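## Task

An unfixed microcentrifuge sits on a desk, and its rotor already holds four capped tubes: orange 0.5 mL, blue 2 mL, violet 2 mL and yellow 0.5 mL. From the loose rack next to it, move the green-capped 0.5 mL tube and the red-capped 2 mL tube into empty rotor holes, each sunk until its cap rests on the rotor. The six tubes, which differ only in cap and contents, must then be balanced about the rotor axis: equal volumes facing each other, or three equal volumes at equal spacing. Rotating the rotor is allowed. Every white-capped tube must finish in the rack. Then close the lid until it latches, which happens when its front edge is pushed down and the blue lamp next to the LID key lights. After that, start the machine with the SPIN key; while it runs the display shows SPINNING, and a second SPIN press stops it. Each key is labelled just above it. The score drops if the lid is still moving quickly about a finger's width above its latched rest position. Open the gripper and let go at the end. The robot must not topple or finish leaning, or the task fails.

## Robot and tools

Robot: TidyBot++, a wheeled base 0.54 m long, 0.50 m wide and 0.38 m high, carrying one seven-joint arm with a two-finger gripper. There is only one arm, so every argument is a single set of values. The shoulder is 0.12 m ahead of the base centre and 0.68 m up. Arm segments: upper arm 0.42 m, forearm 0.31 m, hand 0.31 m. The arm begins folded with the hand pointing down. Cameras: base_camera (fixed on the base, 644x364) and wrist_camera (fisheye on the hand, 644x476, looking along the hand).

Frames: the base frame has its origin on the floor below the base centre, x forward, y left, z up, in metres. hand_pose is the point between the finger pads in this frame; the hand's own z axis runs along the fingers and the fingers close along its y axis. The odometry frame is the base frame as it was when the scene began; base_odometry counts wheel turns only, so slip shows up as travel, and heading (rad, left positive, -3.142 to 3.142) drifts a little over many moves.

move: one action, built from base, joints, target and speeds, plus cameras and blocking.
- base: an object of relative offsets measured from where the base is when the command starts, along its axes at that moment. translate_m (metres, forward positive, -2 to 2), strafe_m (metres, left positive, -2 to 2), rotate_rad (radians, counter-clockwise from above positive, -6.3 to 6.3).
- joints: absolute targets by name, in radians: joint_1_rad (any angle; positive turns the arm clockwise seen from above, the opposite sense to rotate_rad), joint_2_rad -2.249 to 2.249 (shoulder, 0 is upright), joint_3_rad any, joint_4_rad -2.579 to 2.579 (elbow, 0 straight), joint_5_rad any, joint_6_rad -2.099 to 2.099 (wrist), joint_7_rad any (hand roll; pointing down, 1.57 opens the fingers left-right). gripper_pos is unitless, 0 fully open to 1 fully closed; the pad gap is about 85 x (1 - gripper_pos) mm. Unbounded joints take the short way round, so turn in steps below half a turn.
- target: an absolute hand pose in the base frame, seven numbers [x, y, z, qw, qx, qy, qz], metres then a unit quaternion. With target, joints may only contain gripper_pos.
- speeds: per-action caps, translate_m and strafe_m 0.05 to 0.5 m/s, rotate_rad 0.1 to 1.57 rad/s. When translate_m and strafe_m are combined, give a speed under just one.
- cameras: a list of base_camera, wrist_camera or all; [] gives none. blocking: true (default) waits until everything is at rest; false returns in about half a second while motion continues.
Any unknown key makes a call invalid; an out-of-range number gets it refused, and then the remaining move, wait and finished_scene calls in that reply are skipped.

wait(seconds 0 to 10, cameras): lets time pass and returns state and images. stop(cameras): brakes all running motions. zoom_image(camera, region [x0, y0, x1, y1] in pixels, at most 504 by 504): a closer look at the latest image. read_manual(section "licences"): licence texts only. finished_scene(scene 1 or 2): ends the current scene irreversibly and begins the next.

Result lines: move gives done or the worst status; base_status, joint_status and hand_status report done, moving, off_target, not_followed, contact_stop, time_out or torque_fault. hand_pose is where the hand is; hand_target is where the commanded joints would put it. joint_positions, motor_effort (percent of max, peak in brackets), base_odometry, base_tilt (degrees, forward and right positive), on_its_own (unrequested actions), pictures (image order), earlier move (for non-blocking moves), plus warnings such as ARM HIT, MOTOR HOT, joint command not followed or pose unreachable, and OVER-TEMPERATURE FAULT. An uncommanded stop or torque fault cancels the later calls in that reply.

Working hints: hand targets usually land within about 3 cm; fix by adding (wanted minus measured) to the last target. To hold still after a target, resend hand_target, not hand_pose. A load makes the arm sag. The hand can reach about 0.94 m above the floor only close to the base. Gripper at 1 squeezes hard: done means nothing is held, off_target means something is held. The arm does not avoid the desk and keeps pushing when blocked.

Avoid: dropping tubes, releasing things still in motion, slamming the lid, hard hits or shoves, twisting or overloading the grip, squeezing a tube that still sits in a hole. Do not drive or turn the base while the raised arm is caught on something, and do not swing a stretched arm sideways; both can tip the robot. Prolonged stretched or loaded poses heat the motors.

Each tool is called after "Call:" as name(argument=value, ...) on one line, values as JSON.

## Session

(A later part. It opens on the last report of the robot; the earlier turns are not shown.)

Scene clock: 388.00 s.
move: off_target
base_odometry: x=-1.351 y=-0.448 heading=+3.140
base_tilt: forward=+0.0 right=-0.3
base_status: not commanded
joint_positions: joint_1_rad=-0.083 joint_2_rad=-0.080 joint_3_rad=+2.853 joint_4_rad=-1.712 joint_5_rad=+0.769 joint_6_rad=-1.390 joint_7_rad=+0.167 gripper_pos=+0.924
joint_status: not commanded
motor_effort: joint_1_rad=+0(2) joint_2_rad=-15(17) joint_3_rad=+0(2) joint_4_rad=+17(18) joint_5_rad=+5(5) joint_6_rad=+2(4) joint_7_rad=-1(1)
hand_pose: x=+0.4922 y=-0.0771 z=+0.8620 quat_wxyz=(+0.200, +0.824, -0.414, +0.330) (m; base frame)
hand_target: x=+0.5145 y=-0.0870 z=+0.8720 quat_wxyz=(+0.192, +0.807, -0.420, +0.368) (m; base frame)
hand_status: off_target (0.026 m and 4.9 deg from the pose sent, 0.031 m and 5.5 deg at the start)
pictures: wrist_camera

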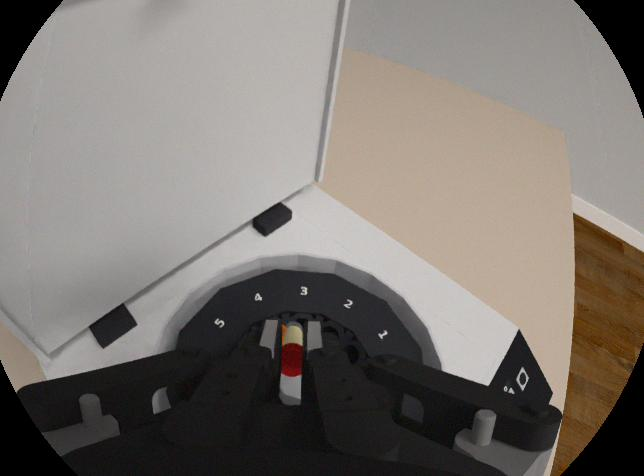

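Call:
move(target=[0.509, -0.094, 0.876, 0.192, 0.807, -0.420, 0.368], cameras=["wrist_camera"])

Call:
zoom_image(camera="wrist_camera", region=[220, 240, 360, 380])

Scene clock: 394.10 s.
move: off_target
base_odometry: x=-1.351 y=-0.448 heading=+3.140
base_tilt: forward=+0.0 right=-0.3
base_status: not commanded
joint_positions: joint_1_rad=-0.038 joint_2_rad=-0.087 joint_3_rad=+2.847 joint_4_rad=-1.715 joint_5_rad=+0.769 joint_6_rad=-1.381 joint_7_rad=+0.167 gripper_pos=+0.924
joint_status: not commanded
motor_effort: joint_1_rad=+0(2) joint_2_rad=-15(17) joint_3_rad=+0(2) joint_4_rad=+18(18) joint_5_rad=+5(6) joint_6_rad=+1(2) joint_7_rad=-1(1)
hand_pose: x=+0.4894 y=-0.0907 z=+0.8639 quat_wxyz=(+0.203, +0.815, -0.429, +0.331) (m; base frame)
hand_target: x=+0.5090 y=-0.0940 z=+0.8760 quat_wxyz=(+0.192, +0.807, -0.420, +0.368) (m; base frame)
hand_status: off_target (0.023 m and 4.7 deg from the pose sent, 0.028 m and 4.9 deg at the start)
pictures: wrist_camera

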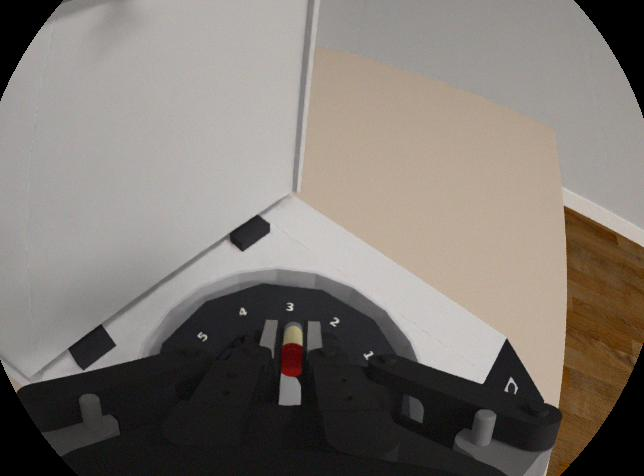

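Scaled by 3.600.

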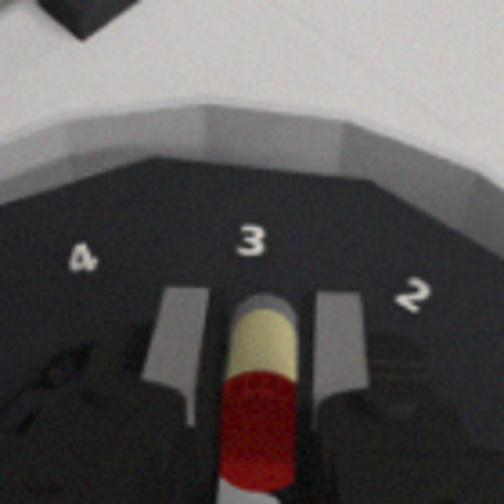

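Call:
move(target=[0.509, -0.088, 0.871, 0.192, 0.807, -0.420, 0.368], cameras=["wrist_camera"])

Call:
zoom_image(camera="wrist_camera", region=[220, 240, 360, 380])

Scene clock: 400.10 s.
move: off_target
base_odometry: x=-1.351 y=-0.448 heading=+3.140
base_tilt: forward=+0.0 right=-0.3
base_status: not commanded
joint_positions: joint_1_rad=-0.045 joint_2_rad=-0.087 joint_3_rad=+2.847 joint_4_rad=-1.724 joint_5_rad=+0.770 joint_6_rad=-1.381 joint_7_rad=+0.153 gripper_pos=+0.924
joint_status: not commanded
motor_effort: joint_1_rad=+0(1) joint_2_rad=-16(16) joint_3_rad=+0(1) joint_4_rad=+17(18) joint_5_rad=+5(5) joint_6_rad=+1(2) joint_7_rad=-1(2)
hand_pose: x=+0.4880 y=-0.0890 z=+0.8607 quat_wxyz=(+0.203, +0.815, -0.430, +0.330) (m; base frame)
hand_target: x=+0.5090 y=-0.0880 z=+0.8710 quat_wxyz=(+0.192, +0.807, -0.420, +0.368) (m; base frame)
hand_status: off_target (0.023 m and 4.7 deg from the pose sent, 0.021 m and 4.7 deg at the start)
pictures: wrist_camera

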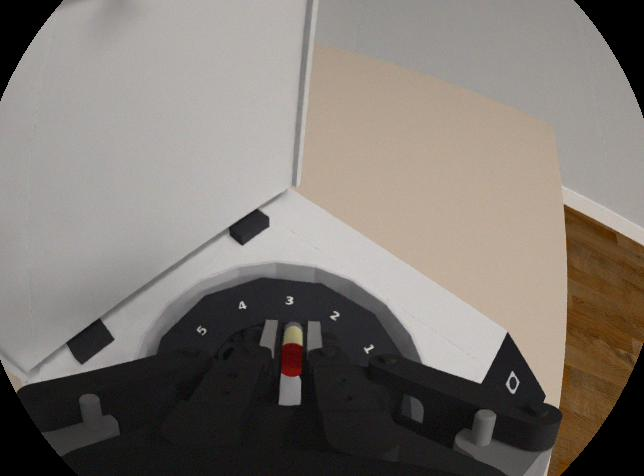

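Scaled by 3.600.

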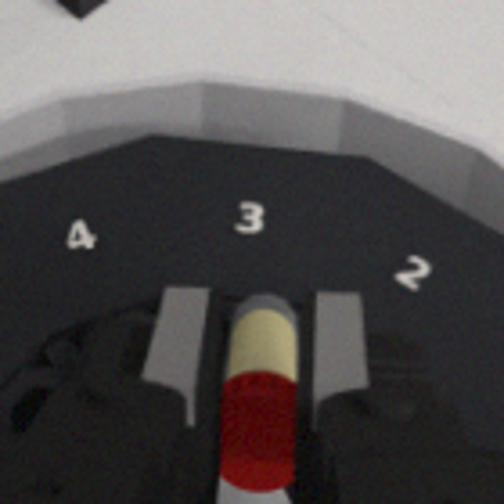

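Call:
move(target=[0.510, -0.083, 0.867, 0.192, 0.807, -0.420, 0.368], cameras=["wrist_camera"])

Call:
zoom_image(camera="wrist_camera", region=[220, 240, 360, 380])

Scene clock: 403.93 s.
move: off_target
base_odometry: x=-1.351 y=-0.448 heading=+3.140
base_tilt: forward=+0.0 right=-0.3
base_status: not commanded
joint_positions: joint_1_rad=-0.062 joint_2_rad=-0.086 joint_3_rad=+2.847 joint_4_rad=-1.729 joint_5_rad=+0.773 joint_6_rad=-1.381 joint_7_rad=+0.136 gripper_pos=+0.924
joint_status: not commanded
motor_effort: joint_1_rad=+0(1) joint_2_rad=-16(17) joint_3_rad=+0(1) joint_4_rad=+18(18) joint_5_rad=+5(5) joint_6_rad=+1(2) joint_7_rad=-1(1)
hand_pose: x=+0.4886 y=-0.0841 z=+0.8593 quat_wxyz=(+0.201, +0.815, -0.429, +0.333) (m; base frame)
hand_target: x=+0.5100 y=-0.0830 z=+0.8670 quat_wxyz=(+0.192, +0.807, -0.420, +0.368) (m; base frame)
hand_status: off_target (0.023 m and 4.4 deg from the pose sent, 0.024 m and 4.7 deg at the start)
pictures: wrist_camera

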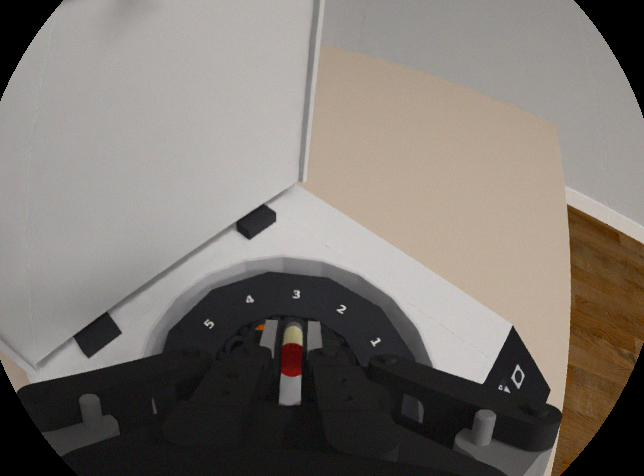

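Scaled by 3.600.

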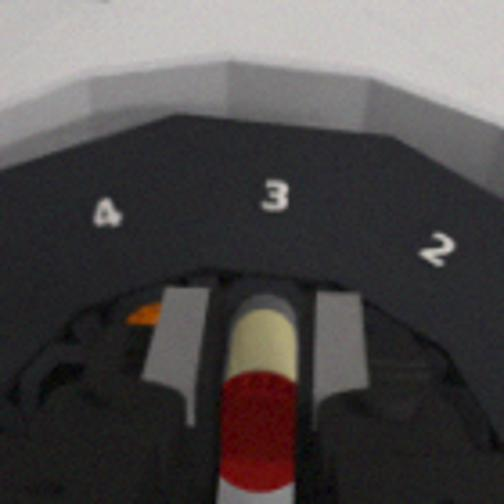

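Call:
move(target=[0.516, -0.101, 0.852, 0.192, 0.807, -0.420, 0.368], cameras=["wrist_camera"])

Call:
zoom_image(camera="wrist_camera", region=[220, 240, 360, 380])

Scene clock: 409.47 s.
move: off_target
base_odometry: x=-1.351 y=-0.448 heading=+3.140
base_tilt: forward=+0.1 right=-0.3
base_status: not commanded
joint_positions: joint_1_rad=-0.055 joint_2_rad=-0.083 joint_3_rad=+2.869 joint_4_rad=-1.774 joint_5_rad=+0.783 joint_6_rad=-1.313 joint_7_rad=+0.136 gripper_pos=+0.924
joint_status: not commanded
motor_effort: joint_1_rad=+0(2) joint_2_rad=-16(17) joint_3_rad=+0(2) joint_4_rad=+17(18) joint_5_rad=+4(5) joint_6_rad=+1(2) joint_7_rad=-1(1)
hand_pose: x=+0.4958 y=-0.0909 z=+0.8450 quat_wxyz=(+0.198, +0.819, -0.421, +0.336) (m; base frame)
hand_target: x=+0.5160 y=-0.1010 z=+0.8520 quat_wxyz=(+0.192, +0.807, -0.420, +0.368) (m; base frame)
hand_status: off_target (0.024 m and 4.0 deg from the pose sent, 0.033 m and 4.4 deg at the start)
pictures: wrist_camera

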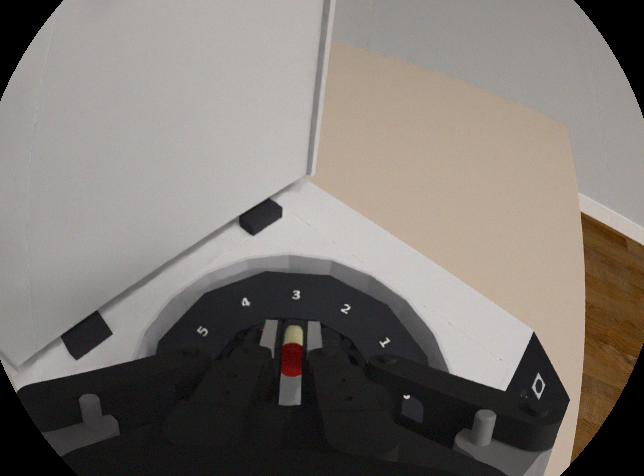

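Scaled by 3.600.

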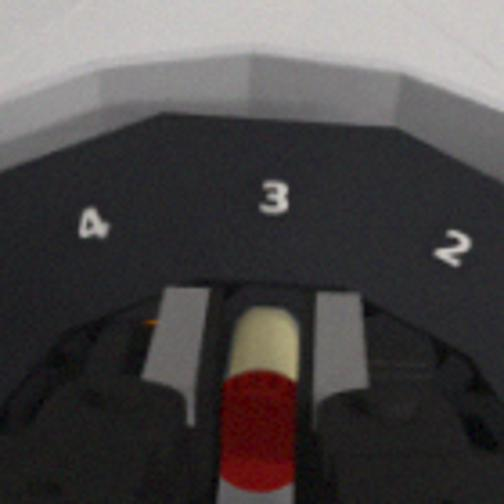

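Call:
move(target=[0.523, -0.113, 0.838, 0.192, 0.807, -0.420, 0.368], cameras=["wrist_camera"])

Call:
zoom_image(camera="wrist_camera", region=[220, 240, 360, 380])

Scene clock: 413.87 s.
move: off_target
base_odometry: x=-1.351 y=-0.448 heading=+3.140
base_tilt: forward=+0.1 right=-0.3
base_status: not commanded
joint_positions: joint_1_rad=-0.055 joint_2_rad=-0.075 joint_3_rad=+2.917 joint_4_rad=-1.809 joint_5_rad=+0.793 joint_6_rad=-1.252 joint_7_rad=+0.133 gripper_pos=+0.924
joint_status: not commanded
motor_effort: joint_1_rad=+1(1) joint_2_rad=-16(17) joint_3_rad=+1(1) joint_4_rad=+16(18) joint_5_rad=+5(5) joint_6_rad=+0(1) joint_7_rad=-1(1)
hand_pose: x=+0.5018 y=-0.1051 z=+0.8321 quat_wxyz=(+0.197, +0.818, -0.424, +0.335) (m; base frame)
hand_target: x=+0.5230 y=-0.1130 z=+0.8380 quat_wxyz=(+0.192, +0.807, -0.420, +0.368) (m; base frame)
hand_status: off_target (0.023 m and 4.0 deg from the pose sent, 0.036 m and 4.0 deg at the start)
pictures: wrist_camera

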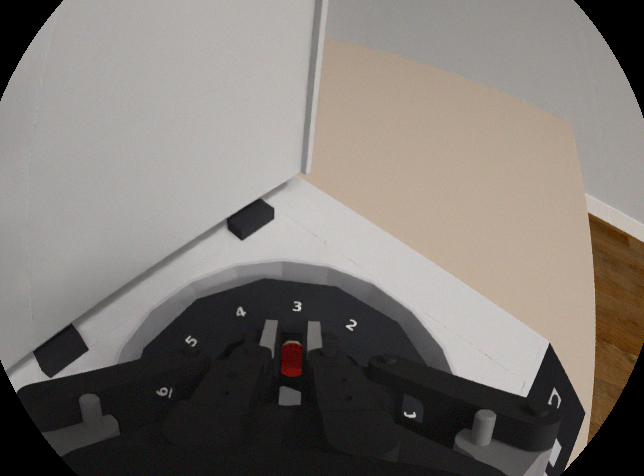

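Scaled by 3.600.

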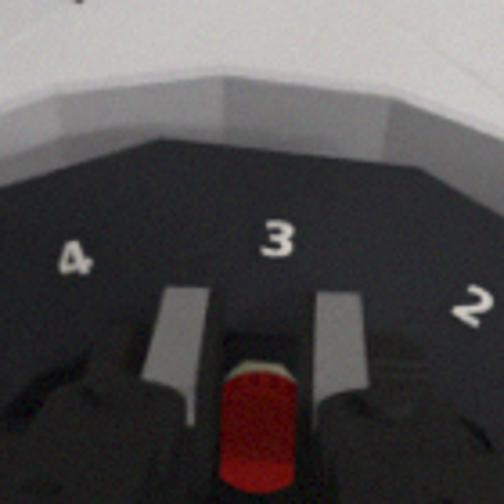

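Call:
move(joints={"gripper_pos": 0.82}, cameras=["wrist_camera"])

Call:
zoom_image(camera="wrist_camera", region=[220, 240, 360, 380])

Scene clock: 417.57 s.
move: done
base_odometry: x=-1.351 y=-0.448 heading=+3.140
base_tilt: forward=+0.0 right=-0.3
base_status: not commanded
joint_positions: joint_1_rad=-0.056 joint_2_rad=-0.076 joint_3_rad=+2.918 joint_4_rad=-1.810 joint_5_rad=+0.794 joint_6_rad=-1.251 joint_7_rad=+0.133 gripper_pos=+0.820
joint_status: all done
motor_effort: joint_1_rad=+1(2) joint_2_rad=-14(17) joint_3_rad=+1(2) joint_4_rad=+18(18) joint_5_rad=+6(6) joint_6_rad=+3(4) joint_7_rad=-1(1)
hand_pose: x=+0.5015 y=-0.1057 z=+0.8325 quat_wxyz=(+0.197, +0.818, -0.424, +0.336) (m; base frame)
hand_target: x=+0.5230 y=-0.1130 z=+0.8380 quat_wxyz=(+0.192, +0.807, -0.420, +0.368) (m; base frame)
hand_status: not commanded
pictures: wrist_camera

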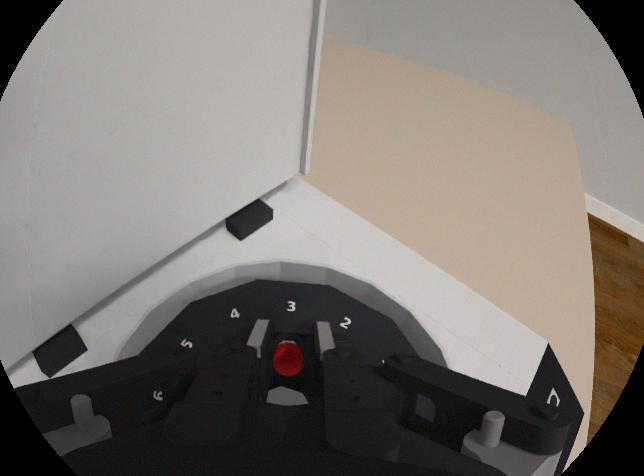

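Scaled by 3.600.

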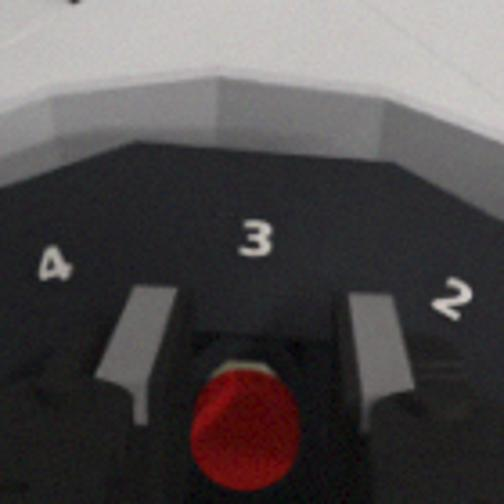

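Call:
move(target=[0.512, -0.093, 0.862, 0.192, 0.807, -0.420, 0.368], cameras=["wrist_camera"])

Call:
zoom_image(camera="wrist_camera", region=[200, 220, 400, 420])

Scene clock: 422.53 s.
move: off_target
base_odometry: x=-1.351 y=-0.448 heading=+3.140
base_tilt: forward=+0.1 right=-0.3
base_status: not commanded
joint_positions: joint_1_rad=-0.053 joint_2_rad=-0.077 joint_3_rad=+2.865 joint_4_rad=-1.765 joint_5_rad=+0.795 joint_6_rad=-1.254 joint_7_rad=+0.133 gripper_pos=+0.820
joint_status: not commanded
motor_effort: joint_1_rad=+0(1) joint_2_rad=-16(17) joint_3_rad=+0(1) joint_4_rad=+18(19) joint_5_rad=+5(5) joint_6_rad=+1(2) joint_7_rad=-1(1)
hand_pose: x=+0.5157 y=-0.0820 z=+0.8503 quat_wxyz=(+0.177, +0.821, -0.409, +0.356) (m; base frame)
hand_target: x=+0.5120 y=-0.0930 z=+0.8620 quat_wxyz=(+0.192, +0.807, -0.420, +0.368) (m; base frame)
hand_status: off_target (0.016 m and 3.0 deg from the pose sent, 0.034 m and 3.9 deg at the start)
pictures: wrist_camera

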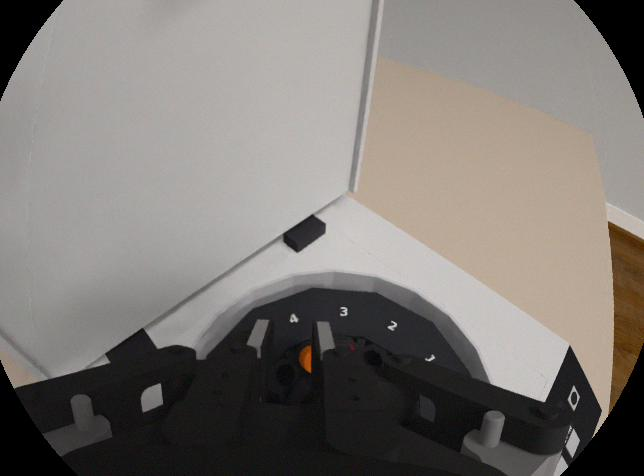

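Scaled by 2.520.

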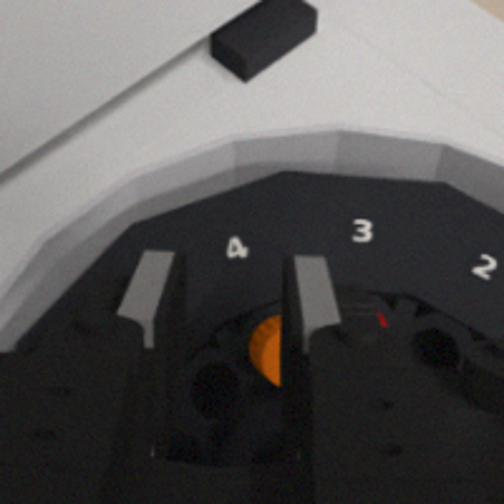

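Call:
move(target=[0.490, -0.082, 0.895, 0.192, 0.807, -0.420, 0.368], joints={"gripper_pos": 1.0}, cameras=["wrist_camera"])

Call:
zoom_image(camera="wrist_camera", region=[200, 220, 400, 420])

Scene clock: 427.17 s.
move: off_target
base_odometry: x=-1.351 y=-0.448 heading=+3.140
base_tilt: forward=+0.1 right=-0.3
base_status: not commanded
joint_positions: joint_1_rad=+0.017 joint_2_rad=-0.126 joint_3_rad=+2.766 joint_4_rad=-1.697 joint_5_rad=+0.794 joint_6_rad=-1.308 joint_7_rad=+0.139 gripper_pos=+0.999
joint_status: all done
motor_effort: joint_1_rad=+0(1) joint_2_rad=-15(18) joint_3_rad=+0(1) joint_4_rad=+18(19) joint_5_rad=+5(6) joint_6_rad=+2(2) joint_7_rad=-1(1)
hand_pose: x=+0.5082 y=-0.0718 z=+0.8944 quat_wxyz=(+0.163, +0.806, -0.417, +0.387) (m; base frame)
hand_target: x=+0.4900 y=-0.0820 z=+0.8950 quat_wxyz=(+0.192, +0.807, -0.420, +0.368) (m; base frame)
hand_status: off_target (0.021 m and 4.0 deg from the pose sent, 0.052 m and 3.0 deg at the start)
pictures: wrist_camera

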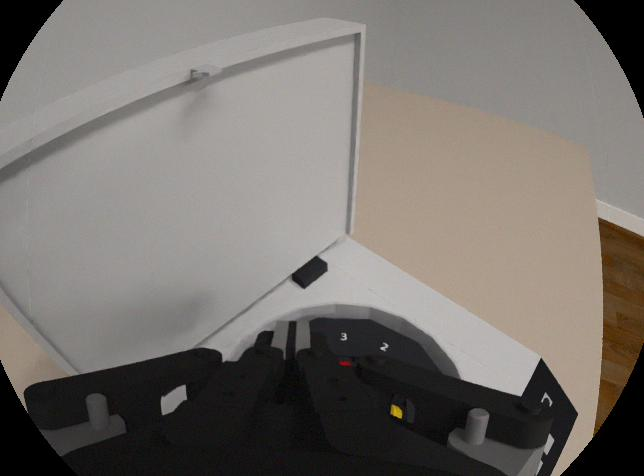

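Scaled by 2.520.

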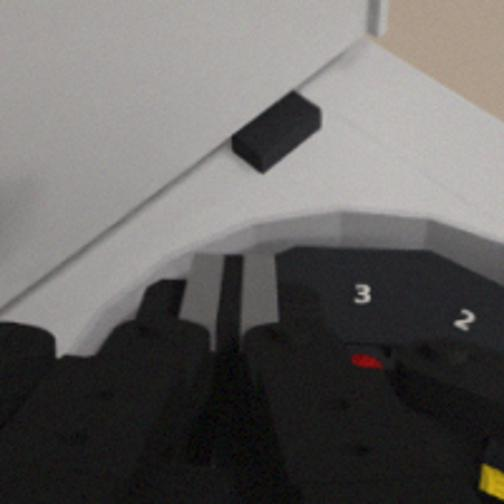

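Call:
move(target=[0.465, -0.086, 0.878, 0.192, 0.807, -0.420, 0.368], cameras=["wrist_camera"])

Call:
zoom_image(camera="wrist_camera", region=[200, 220, 400, 420])

Scene clock: 435.77 s.
move: off_target
base_odometry: x=-1.351 y=-0.448 heading=+3.140
base_tilt: forward=+0.0 right=-0.3
base_status: not commanded
joint_positions: joint_1_rad=+0.212 joint_2_rad=-0.199 joint_3_rad=+2.637 joint_4_rad=-1.773 joint_5_rad=+0.784 joint_6_rad=-1.308 joint_7_rad=+0.146 gripper_pos=+0.999
joint_status: not commanded
motor_effort: joint_1_rad=+0(1) joint_2_rad=-12(16) joint_3_rad=+1(1) joint_4_rad=+18(18) joint_5_rad=+5(5) joint_6_rad=+1(3) joint_7_rad=-1(1)
hand_pose: x=+0.4703 y=-0.0960 z=+0.8903 quat_wxyz=(+0.197, +0.789, -0.435, +0.387) (m; base frame)
hand_target: x=+0.4650 y=-0.0860 z=+0.8780 quat_wxyz=(+0.192, +0.807, -0.420, +0.368) (m; base frame)
hand_status: off_target (0.017 m and 3.5 deg from the pose sent, 0.048 m and 4.0 deg at the start)
pictures: wrist_camera

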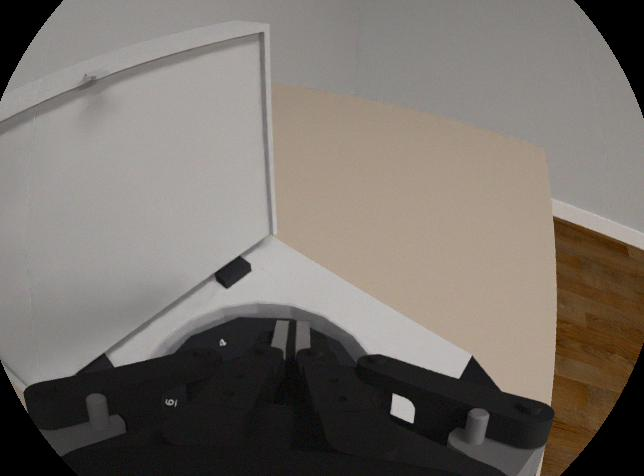

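Scaled by 2.520.

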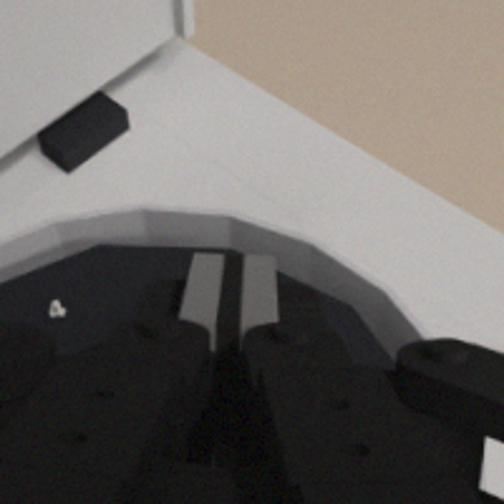

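Call:
move(target=[0.42, -0.09, 0.92, 0.0, 1.0, 0.0, 0.0], cameras=["wrist_camera"])

Call:
zoom_image(camera="wrist_camera", region=[200, 140, 400, 340])

Scene clock: 444.67 s.
move: off_target
base_odometry: x=-1.351 y=-0.448 heading=+3.140
base_tilt: forward=+0.0 right=-0.3
base_status: not commanded
joint_positions: joint_1_rad=+0.170 joint_2_rad=+0.047 joint_3_rad=+3.288 joint_4_rad=-1.097 joint_5_rad=+0.052 joint_6_rad=-1.921 joint_7_rad=+1.822 gripper_pos=+0.999
joint_status: not commanded
motor_effort: joint_1_rad=+1(1) joint_2_rad=-19(19) joint_3_rad=+0(2) joint_4_rad=+16(19) joint_5_rad=-1(6) joint_6_rad=+2(3) joint_7_rad=-1(1)
hand_pose: x=+0.4297 y=-0.1144 z=+0.9223 quat_wxyz=(+0.037, +0.998, -0.042, +0.029) (m; base frame)
hand_target: x=+0.4200 y=-0.0900 z=+0.9200 quat_wxyz=(+0.000, +1.000, +0.000, +0.000) (m; base frame)
hand_status: off_target (0.026 m and 7.2 deg from the pose sent, 0.059 m and 75.8 deg at the start)
pictures: wrist_camera

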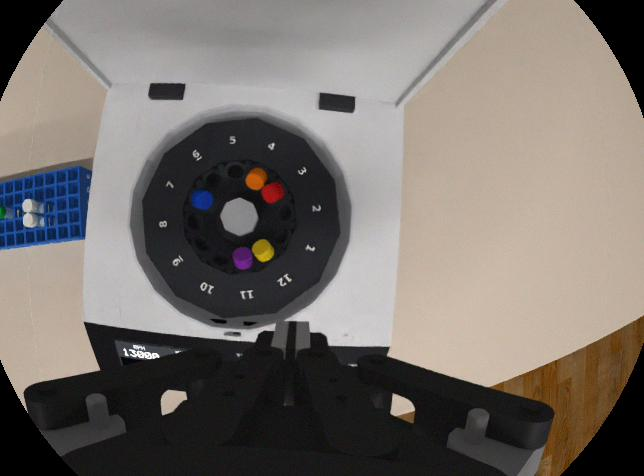

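Scaled by 2.520.

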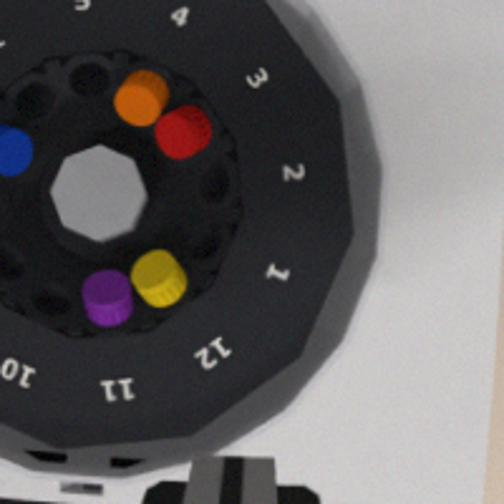

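Call:
move(target=[0.495, -0.060, 0.875, 0.0, 1.0, 0.0, 0.0], cameras=["wrist_camera"])

Call:
zoom_image(camera="wrist_camera", region=[200, 180, 400, 380])

Scene clock: 458.23 s.
move: off_target
base_odometry: x=-1.351 y=-0.448 heading=+3.140
base_tilt: forward=+0.1 right=-0.3
base_status: not commanded
joint_positions: joint_1_rad=+0.111 joint_2_rad=+0.190 joint_3_rad=+3.233 joint_4_rad=-1.095 joint_5_rad=+0.040 joint_6_rad=-1.911 joint_7_rad=+1.791 gripper_pos=+0.999
joint_status: not commanded
motor_effort: joint_1_rad=+0(1) joint_2_rad=-24(29) joint_3_rad=+0(1) joint_4_rad=+16(17) joint_5_rad=-1(1) joint_6_rad=+0(2) joint_7_rad=-1(1)
hand_pose: x=+0.4751 y=-0.0800 z=+0.8731 quat_wxyz=(+0.022, +0.999, +0.003, -0.032) (m; base frame)
hand_target: x=+0.4950 y=-0.0600 z=+0.8750 quat_wxyz=(+0.000, +1.000, +0.000, +0.000) (m; base frame)
hand_status: off_target (0.028 m and 4.5 deg from the pose sent, 0.097 m and 7.2 deg at the start)
pictures: wrist_camera

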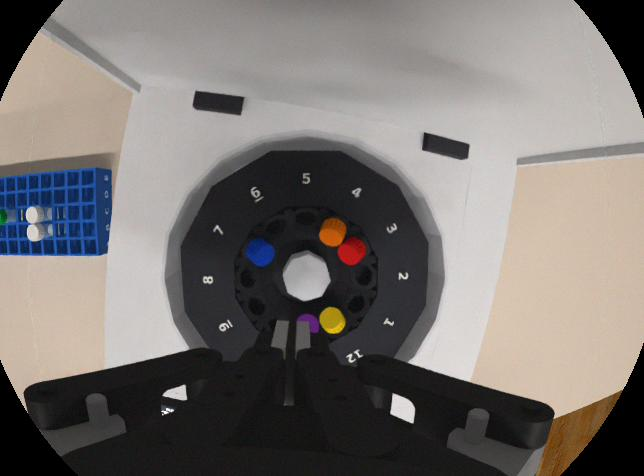

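Scaled by 2.520.

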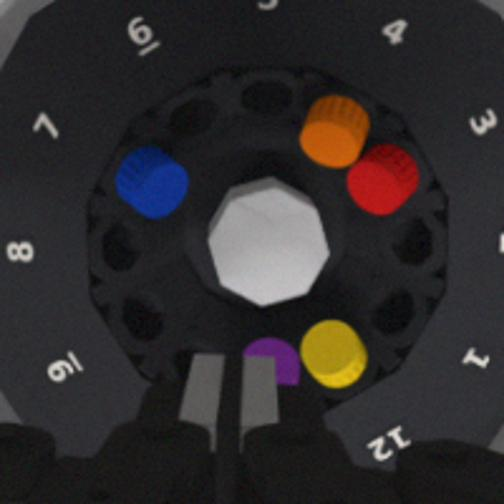

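Call:
move(target=[0.51, 0.13, 0.90, 0, 1, 0, 0], joints={"gripper_pos":0.65}, cameras=["wrist_camera"])

Scene clock: 484.83 s.
move: off_target
base_odometry: x=-1.351 y=-0.448 heading=+3.140
base_tilt: forward=+0.1 right=-0.3
base_status: not commanded
joint_positions: joint_1_rad=-0.293 joint_2_rad=+0.287 joint_3_rad=+3.130 joint_4_rad=-0.865 joint_5_rad=+0.040 joint_6_rad=-1.920 joint_7_rad=+1.304 gripper_pos=+0.650
joint_status: all done
motor_effort: joint_1_rad=+0(2) joint_2_rad=-28(29) joint_3_rad=-1(1) joint_4_rad=+16(16) joint_5_rad=-1(2) joint_6_rad=+1(2) joint_7_rad=-1(1)
hand_pose: x=+0.5305 y=+0.1175 z=+0.9028 quat_wxyz=(+0.007, +0.999, +0.011, +0.038) (m; base frame)
hand_target: x=+0.5100 y=+0.1300 z=+0.9000 quat_wxyz=(+0.000, +1.000, +0.000, +0.000) (m; base frame)
hand_status: off_target (0.024 m and 4.6 deg from the pose sent, 0.215 m and 4.5 deg at the start)
pictures: wrist_camera

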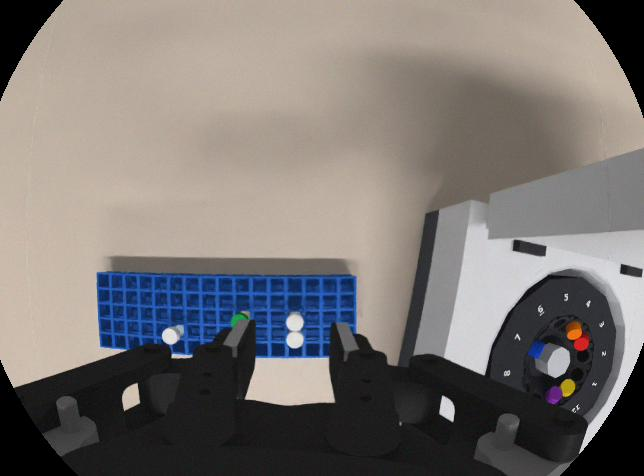

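Call:
move(target=[0.495, 0.165, 0.86, 0, 1, 0, 0], cameras=["wrist_camera"])

Scene clock: 490.77 s.
move: off_target
base_odometry: x=-1.351 y=-0.448 heading=+3.140
base_tilt: forward=+0.0 right=-0.3
base_status: not commanded
joint_positions: joint_1_rad=-0.354 joint_2_rad=+0.270 joint_3_rad=+3.088 joint_4_rad=-1.036 joint_5_rad=+0.040 joint_6_rad=-1.898 joint_7_rad=+1.201 gripper_pos=+0.650
joint_status: not commanded
motor_effort: joint_1_rad=+0(1) joint_2_rad=-28(29) joint_3_rad=+0(1) joint_4_rad=+15(17) joint_5_rad=-1(1) joint_6_rad=+0(2) joint_7_rad=-1(1)
hand_pose: x=+0.4874 y=+0.1442 z=+0.8591 quat_wxyz=(+0.023, +0.999, +0.013, -0.025) (m; base frame)
hand_target: x=+0.4950 y=+0.1650 z=+0.8600 quat_wxyz=(+0.000, +1.000, +0.000, +0.000) (m; base frame)
hand_status: off_target (0.022 m and 4.1 deg from the pose sent, 0.073 m and 4.6 deg at the start)
pictures: wrist_camera

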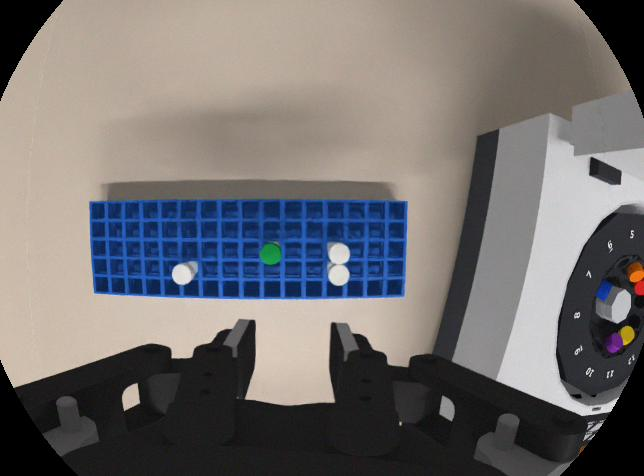

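Call:
move(target=[0.53, 0.174, 0.825, 0, 1, 0, 0], cameras=["wrist_camera"])

Scene clock: 496.00 s.
move: off_target
base_odometry: x=-1.351 y=-0.448 heading=+3.140
base_tilt: forward=+0.1 right=-0.3
base_status: not commanded
joint_positions: joint_1_rad=-0.357 joint_2_rad=+0.330 joint_3_rad=+3.092 joint_4_rad=-1.049 joint_5_rad=+0.040 joint_6_rad=-1.823 joint_7_rad=+1.200 gripper_pos=+0.650
joint_status: not commanded
motor_effort: joint_1_rad=+0(0) joint_2_rad=-30(33) joint_3_rad=+0(1) joint_4_rad=+16(17) joint_5_rad=-1(1) joint_6_rad=+0(1) joint_7_rad=+0(1)
hand_pose: x=+0.5155 y=+0.1550 z=+0.8296 quat_wxyz=(+0.022, +0.999, +0.012, -0.023) (m; base frame)
hand_target: x=+0.5300 y=+0.1740 z=+0.8250 quat_wxyz=(+0.000, +1.000, +0.000, +0.000) (m; base frame)
hand_status: off_target (0.024 m and 3.9 deg from the pose sent, 0.062 m and 4.1 deg at the start)
pictures: wrist_camera

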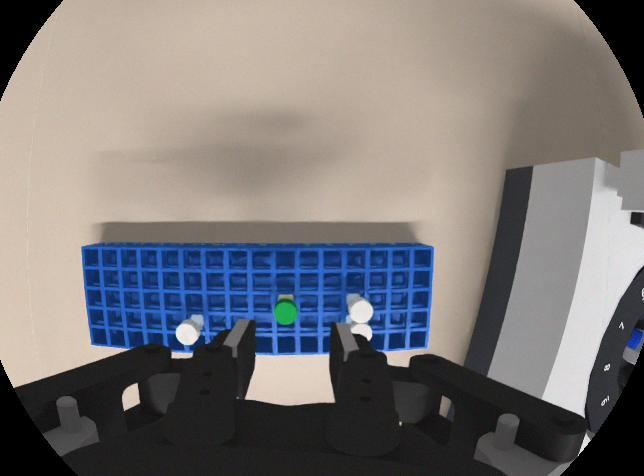

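Call:
move(target=[0.539, 0.177, 0.797, 0, 1, 0, 0], cameras=["wrist_camera"])

Call:
zoom_image(camera="wrist_camera", region=[200, 270, 400, 400])

Scene clock: 508.60 s.
move: off_target
base_odometry: x=-1.351 y=-0.448 heading=+3.140
base_tilt: forward=+0.0 right=-0.3
base_status: not commanded
joint_positions: joint_1_rad=-0.357 joint_2_rad=+0.340 joint_3_rad=+3.092 joint_4_rad=-1.118 joint_5_rad=+0.040 joint_6_rad=-1.741 joint_7_rad=+1.200 gripper_pos=+0.650
joint_status: not commanded
motor_effort: joint_1_rad=+0(1) joint_2_rad=-31(33) joint_3_rad=+0(1) joint_4_rad=+16(18) joint_5_rad=-1(1) joint_6_rad=+0(1) joint_7_rad=-1(1)
hand_pose: x=+0.5235 y=+0.1585 z=+0.8034 quat_wxyz=(+0.022, +0.999, +0.013, -0.022) (m; base frame)
hand_target: x=+0.5390 y=+0.1770 z=+0.7970 quat_wxyz=(+0.000, +1.000, +0.000, +0.000) (m; base frame)
hand_status: off_target (0.025 m and 3.9 deg from the pose sent, 0.046 m and 3.9 deg at the start)
pictures: wrist_camera

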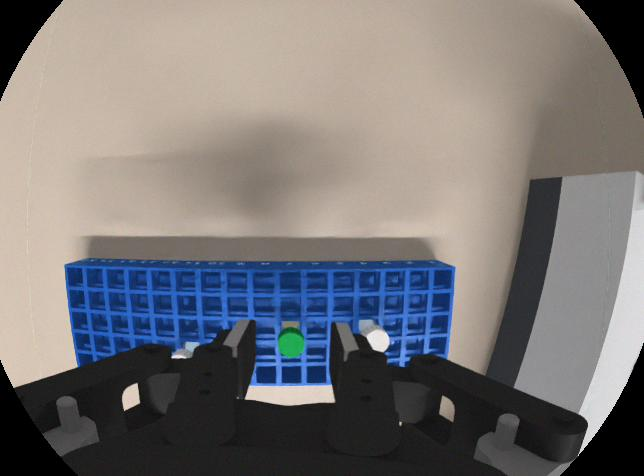

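Scaled by 2.520.

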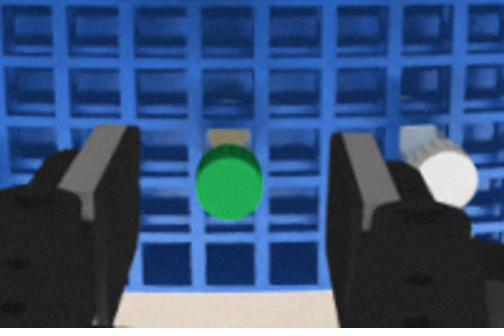

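Call:
move(target=[0.542, 0.177, 0.776, 0, 1, 0, 0], cameras=["wrist_camera"])

Call:
zoom_image(camera="wrist_camera", region=[200, 270, 400, 400])

Scene clock: 513.83 s.
move: off_target
base_odometry: x=-1.351 y=-0.448 heading=+3.140
base_tilt: forward=+0.0 right=-0.3
base_status: not commanded
joint_positions: joint_1_rad=-0.357 joint_2_rad=+0.344 joint_3_rad=+3.092 joint_4_rad=-1.180 joint_5_rad=+0.040 joint_6_rad=-1.676 joint_7_rad=+1.200 gripper_pos=+0.650
joint_status: not commanded
motor_effort: joint_1_rad=+0(1) joint_2_rad=-31(32) joint_3_rad=+0(1) joint_4_rad=+16(18) joint_5_rad=-1(1) joint_6_rad=+0(1) joint_7_rad=-1(1)
hand_pose: x=+0.5261 y=+0.1598 z=+0.7820 quat_wxyz=(+0.022, +0.999, +0.015, -0.023) (m; base frame)
hand_target: x=+0.5420 y=+0.1770 z=+0.7760 quat_wxyz=(+0.000, +1.000, +0.000, +0.000) (m; base frame)
hand_status: off_target (0.024 m and 4.0 deg from the pose sent, 0.038 m and 3.9 deg at the start)
pictures: wrist_camera

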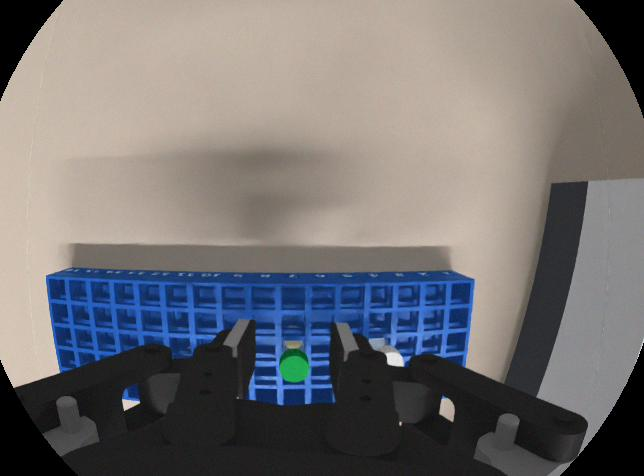

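Scaled by 2.520.

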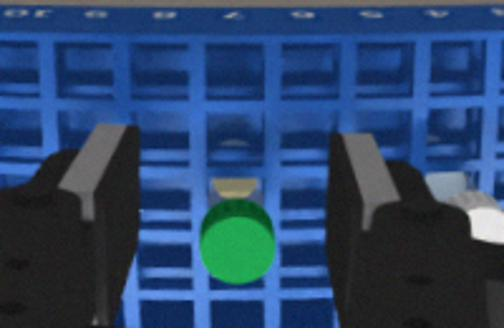

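Good (294,365). Close.

Call:
move(joints={"gripper_pos":0.94}, cameras=[])

Call:
move(target=[0.54, 0.177, 0.82, 0, 1, 0, 0], cameras=["wrist_camera"])

Call:
move(target=[0.52, 0.177, 0.91, 0, 1, 0, 0], cameras=["wrist_camera"])

Scene clock: 517.90 s.
move: done
base_odometry: x=-1.351 y=-0.448 heading=+3.140
base_tilt: forward=+0.0 right=-0.3
base_status: not commanded
joint_positions: joint_1_rad=-0.357 joint_2_rad=+0.344 joint_3_rad=+3.092 joint_4_rad=-1.180 joint_5_rad=+0.040 joint_6_rad=-1.675 joint_7_rad=+1.200 gripper_pos=+0.940
joint_status: all done
motor_effort: joint_1_rad=+0(0) joint_2_rad=-31(31) joint_3_rad=+0(1) joint_4_rad=+16(17) joint_5_rad=-1(1) joint_6_rad=+0(1) joint_7_rad=-1(1)
hand_pose: x=+0.5265 y=+0.1600 z=+0.7820 quat_wxyz=(+0.022, +0.999, +0.015, -0.022) (m; base frame)
hand_target: x=+0.5420 y=+0.1770 z=+0.7760 quat_wxyz=(+0.000, +1.000, +0.000, +0.000) (m; base frame)
hand_status: not commanded
pictures: none
No camera images: "cameras" was empty.

Scene clock: 518.97 s.
move: off_target
base_odometry: x=-1.351 y=-0.448 heading=+3.140
base_tilt: forward=+0.0 right=-0.3
base_status: not commanded
joint_positions: joint_1_rad=-0.358 joint_2_rad=+0.346 joint_3_rad=+3.093 joint_4_rad=-1.046 joint_5_rad=+0.040 joint_6_rad=-1.691 joint_7_rad=+1.200 gripper_pos=+0.940
joint_status: not commanded
motor_effort: joint_1_rad=+0(0) joint_2_rad=-31(32) joint_3_rad=-1(1) joint_4_rad=+17(18) joint_5_rad=-1(1) joint_6_rad=+1(1) joint_7_rad=-1(1)
hand_pose: x=+0.5563 y=+0.1722 z=+0.8235 quat_wxyz=(+0.000, +0.999, +0.013, +0.032) (m; base frame)
hand_target: x=+0.5400 y=+0.1770 z=+0.8200 quat_wxyz=(+0.000, +1.000, +0.000, +0.000) (m; base frame)
hand_status: off_target (0.017 m and 4.0 deg from the pose sent, 0.044 m and 3.9 deg at the start)
pictures: wrist_camera

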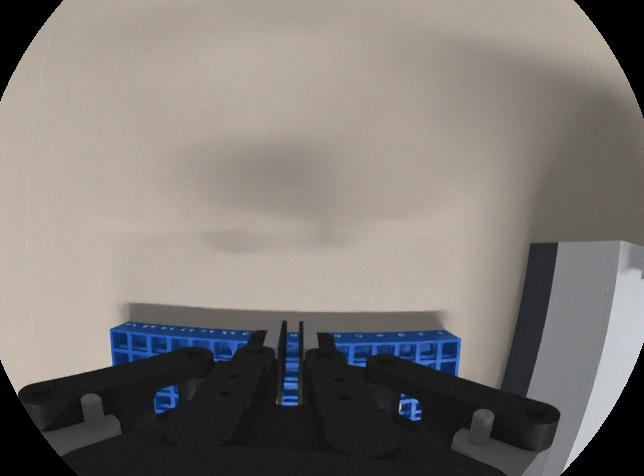

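Scene clock: 520.73 s.
move: off_target
base_odometry: x=-1.351 y=-0.448 heading=+3.140
base_tilt: forward=+0.1 right=-0.3
base_status: not commanded
joint_positions: joint_1_rad=-0.397 joint_2_rad=+0.381 joint_3_rad=+3.128 joint_4_rad=-0.683 joint_5_rad=+0.040 joint_6_rad=-1.999 joint_7_rad=+1.200 gripper_pos=+0.940
joint_status: not commanded
motor_effort: joint_1_rad=+0(0) joint_2_rad=-31(33) joint_3_rad=+0(1) joint_4_rad=+15(18) joint_5_rad=-1(1) joint_6_rad=+1(2) joint_7_rad=-1(1)
hand_pose: x=+0.5415 y=+0.1708 z=+0.9149 quat_wxyz=(-0.001, +0.999, +0.010, +0.042) (m; base frame)
hand_target: x=+0.5200 y=+0.1770 z=+0.9100 quat_wxyz=(+0.000, +1.000, +0.000, +0.000) (m; base frame)
hand_status: off_target (0.023 m and 5.0 deg from the pose sent, 0.094 m and 4.0 deg at the start)
pictures: wrist_camera

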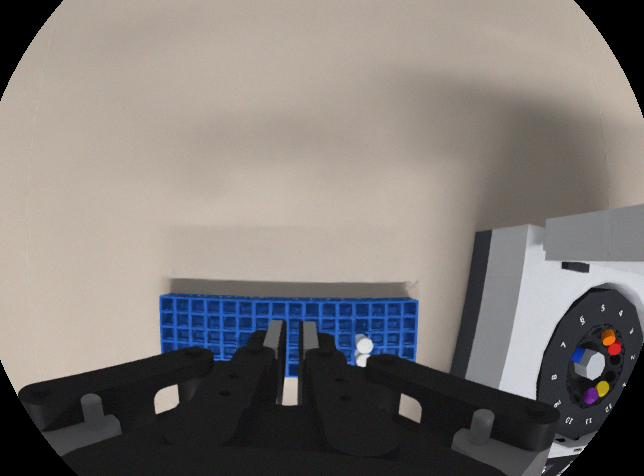

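Call:
zoom_image(camera="wrist_camera", region=[220, 280, 400, 410])

Scaled by 2.800.

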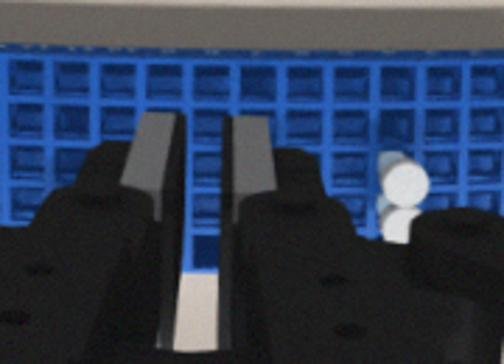

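Call:
move(target=[0.48, 0.165, 0.90, 0, 1, 0, 0], cameras=["wrist_camera"])

Call:
zoom_image(camera="wrist_camera", region=[180, 200, 420, 420])

Scene clock: 529.13 s.
move: off_target
base_odometry: x=-1.351 y=-0.448 heading=+3.140
base_tilt: forward=+0.0 right=-0.3
base_status: not commanded
joint_positions: joint_1_rad=-0.397 joint_2_rad=+0.264 joint_3_rad=+3.096 joint_4_rad=-0.898 joint_5_rad=+0.040 joint_6_rad=-2.002 joint_7_rad=+1.186 gripper_pos=+0.940
joint_status: not commanded
motor_effort: joint_1_rad=+0(1) joint_2_rad=-27(32) joint_3_rad=+0(1) joint_4_rad=+15(16) joint_5_rad=-1(1) joint_6_rad=+1(2) joint_7_rad=-1(1)
hand_pose: x=+0.4776 y=+0.1552 z=+0.9021 quat_wxyz=(+0.016, +1.000, +0.020, -0.005) (m; base frame)
hand_target: x=+0.4800 y=+0.1650 z=+0.9000 quat_wxyz=(+0.000, +1.000, +0.000, +0.000) (m; base frame)
hand_status: off_target (0.010 m and 3.0 deg from the pose sent, 0.064 m and 5.0 deg at the start)
pictures: wrist_camera

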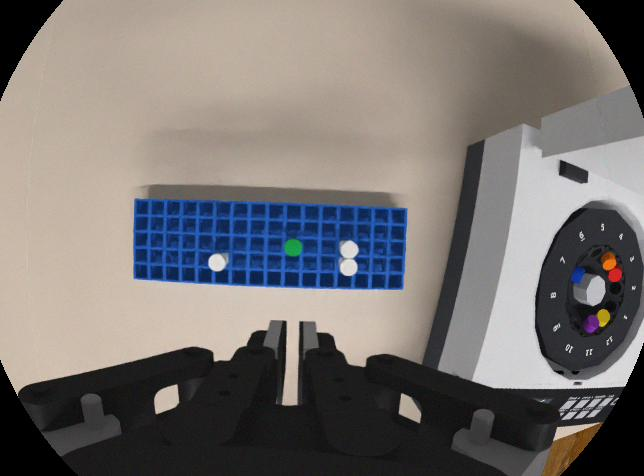

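Scaled by 2.100.

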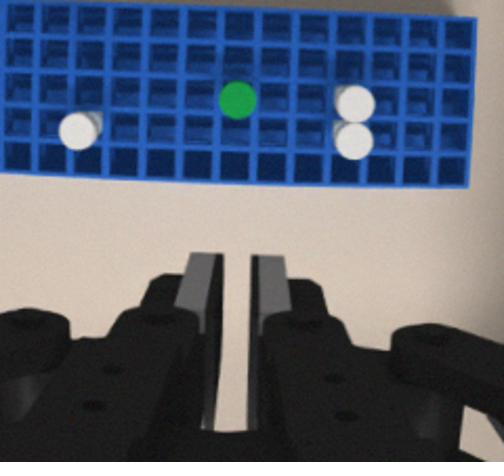

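Call:
move(target=[0.525, 0.173, 0.83, -0.022, 0.9995, 0, 0.02], joints={"gripper_pos":0.65}, cameras=["wrist_camera"])

Call:
move(target=[0.539, 0.175, 0.797, -0.022, 0.9995, 0, 0.02], cameras=["wrist_camera"])

Scene clock: 540.30 s.
move: off_target
base_odometry: x=-1.351 y=-0.448 heading=+3.140
base_tilt: forward=+0.1 right=-0.3
base_status: not commanded
joint_positions: joint_1_rad=-0.355 joint_2_rad=+0.272 joint_3_rad=+3.093 joint_4_rad=-1.111 joint_5_rad=+0.040 joint_6_rad=-1.765 joint_7_rad=+1.186 gripper_pos=+0.650
joint_status: all done
motor_effort: joint_1_rad=+0(1) joint_2_rad=-29(30) joint_3_rad=-1(1) joint_4_rad=+16(17) joint_5_rad=-1(1) joint_6_rad=+1(1) joint_7_rad=-1(1)
hand_pose: x=+0.5101 y=+0.1521 z=+0.8351 quat_wxyz=(+0.013, +1.000, +0.005, +0.003) (m; base frame)
hand_target: x=+0.5250 y=+0.1730 z=+0.8300 quat_wxyz=(-0.022, +1.000, +0.000, +0.020) (m; base frame)
hand_status: off_target (0.026 m and 4.5 deg from the pose sent, 0.088 m and 5.7 deg at the start)
pictures: wrist_camera

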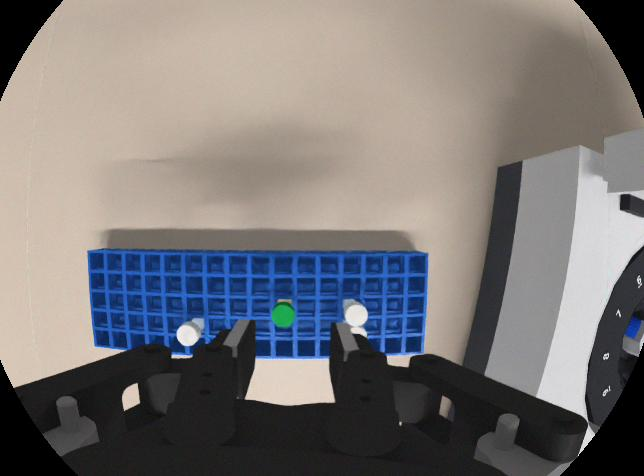

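Scene clock: 541.20 s.
move: off_target
base_odometry: x=-1.351 y=-0.448 heading=+3.140
base_tilt: forward=+0.0 right=-0.3
base_status: not commanded
joint_positions: joint_1_rad=-0.350 joint_2_rad=+0.296 joint_3_rad=+3.093 joint_4_rad=-1.183 joint_5_rad=+0.040 joint_6_rad=-1.667 joint_7_rad=+1.186 gripper_pos=+0.650
joint_status: not commanded
motor_effort: joint_1_rad=+0(0) joint_2_rad=-29(32) joint_3_rad=-1(1) joint_4_rad=+16(18) joint_5_rad=-1(1) joint_6_rad=+1(2) joint_7_rad=-1(1)
hand_pose: x=+0.5240 y=+0.1557 z=+0.8020 quat_wxyz=(+0.013, +1.000, +0.004, +0.003) (m; base frame)
hand_target: x=+0.5390 y=+0.1750 z=+0.7970 quat_wxyz=(-0.022, +1.000, +0.000, +0.020) (m; base frame)
hand_status: off_target (0.025 m and 4.5 deg from the pose sent, 0.053 m and 4.5 deg at the start)
pictures: wrist_camera

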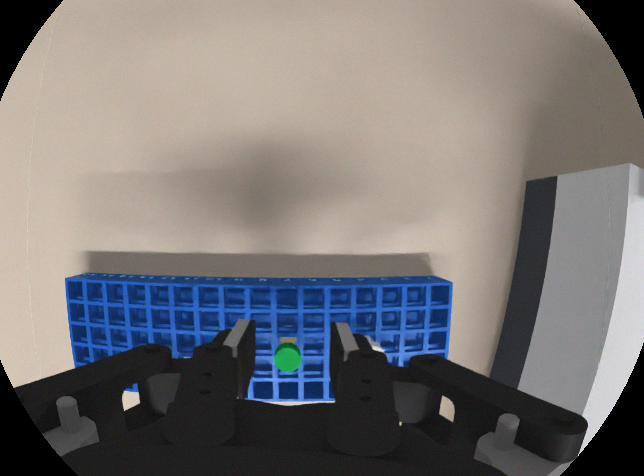

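Call:
move(target=[0.529, 0.177, 0.774, -0.022, 0.9995, 0, 0.02], cameras=["wrist_camera"])

Call:
zoom_image(camera="wrist_camera", region=[200, 270, 400, 400])

Scene clock: 546.47 s.
move: off_target
base_odometry: x=-1.351 y=-0.448 heading=+3.140
base_tilt: forward=+0.1 right=-0.3
base_status: not commanded
joint_positions: joint_1_rad=-0.350 joint_2_rad=+0.289 joint_3_rad=+3.081 joint_4_rad=-1.289 joint_5_rad=+0.040 joint_6_rad=-1.586 joint_7_rad=+1.186 gripper_pos=+0.650
joint_status: not commanded
motor_effort: joint_1_rad=+0(0) joint_2_rad=-29(30) joint_3_rad=+0(1) joint_4_rad=+17(18) joint_5_rad=-1(1) joint_6_rad=+1(1) joint_7_rad=-1(1)
hand_pose: x=+0.5156 y=+0.1574 z=+0.7721 quat_wxyz=(+0.015, +1.000, +0.011, -0.006) (m; base frame)
hand_target: x=+0.5290 y=+0.1770 z=+0.7740 quat_wxyz=(-0.022, +1.000, +0.000, +0.020) (m; base frame)
hand_status: off_target (0.024 m and 5.3 deg from the pose sent, 0.036 m and 4.5 deg at the start)
pictures: wrist_camera

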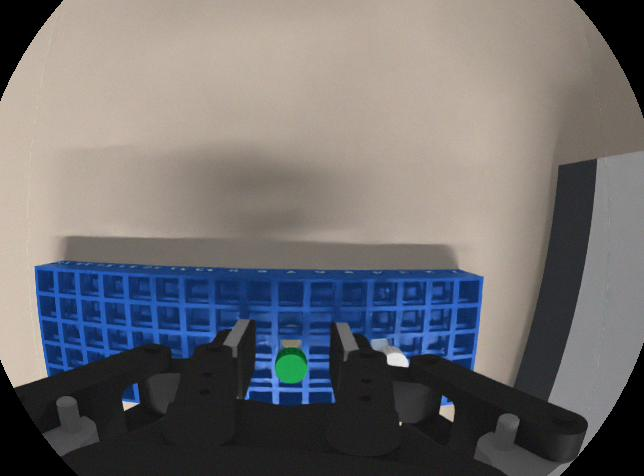

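Scaled by 2.520.

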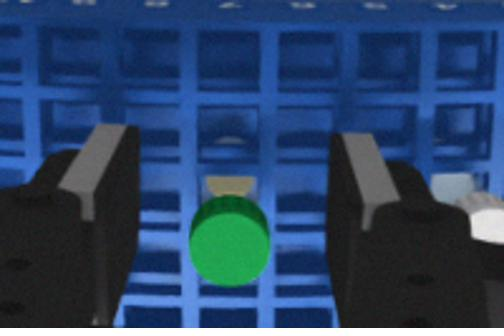

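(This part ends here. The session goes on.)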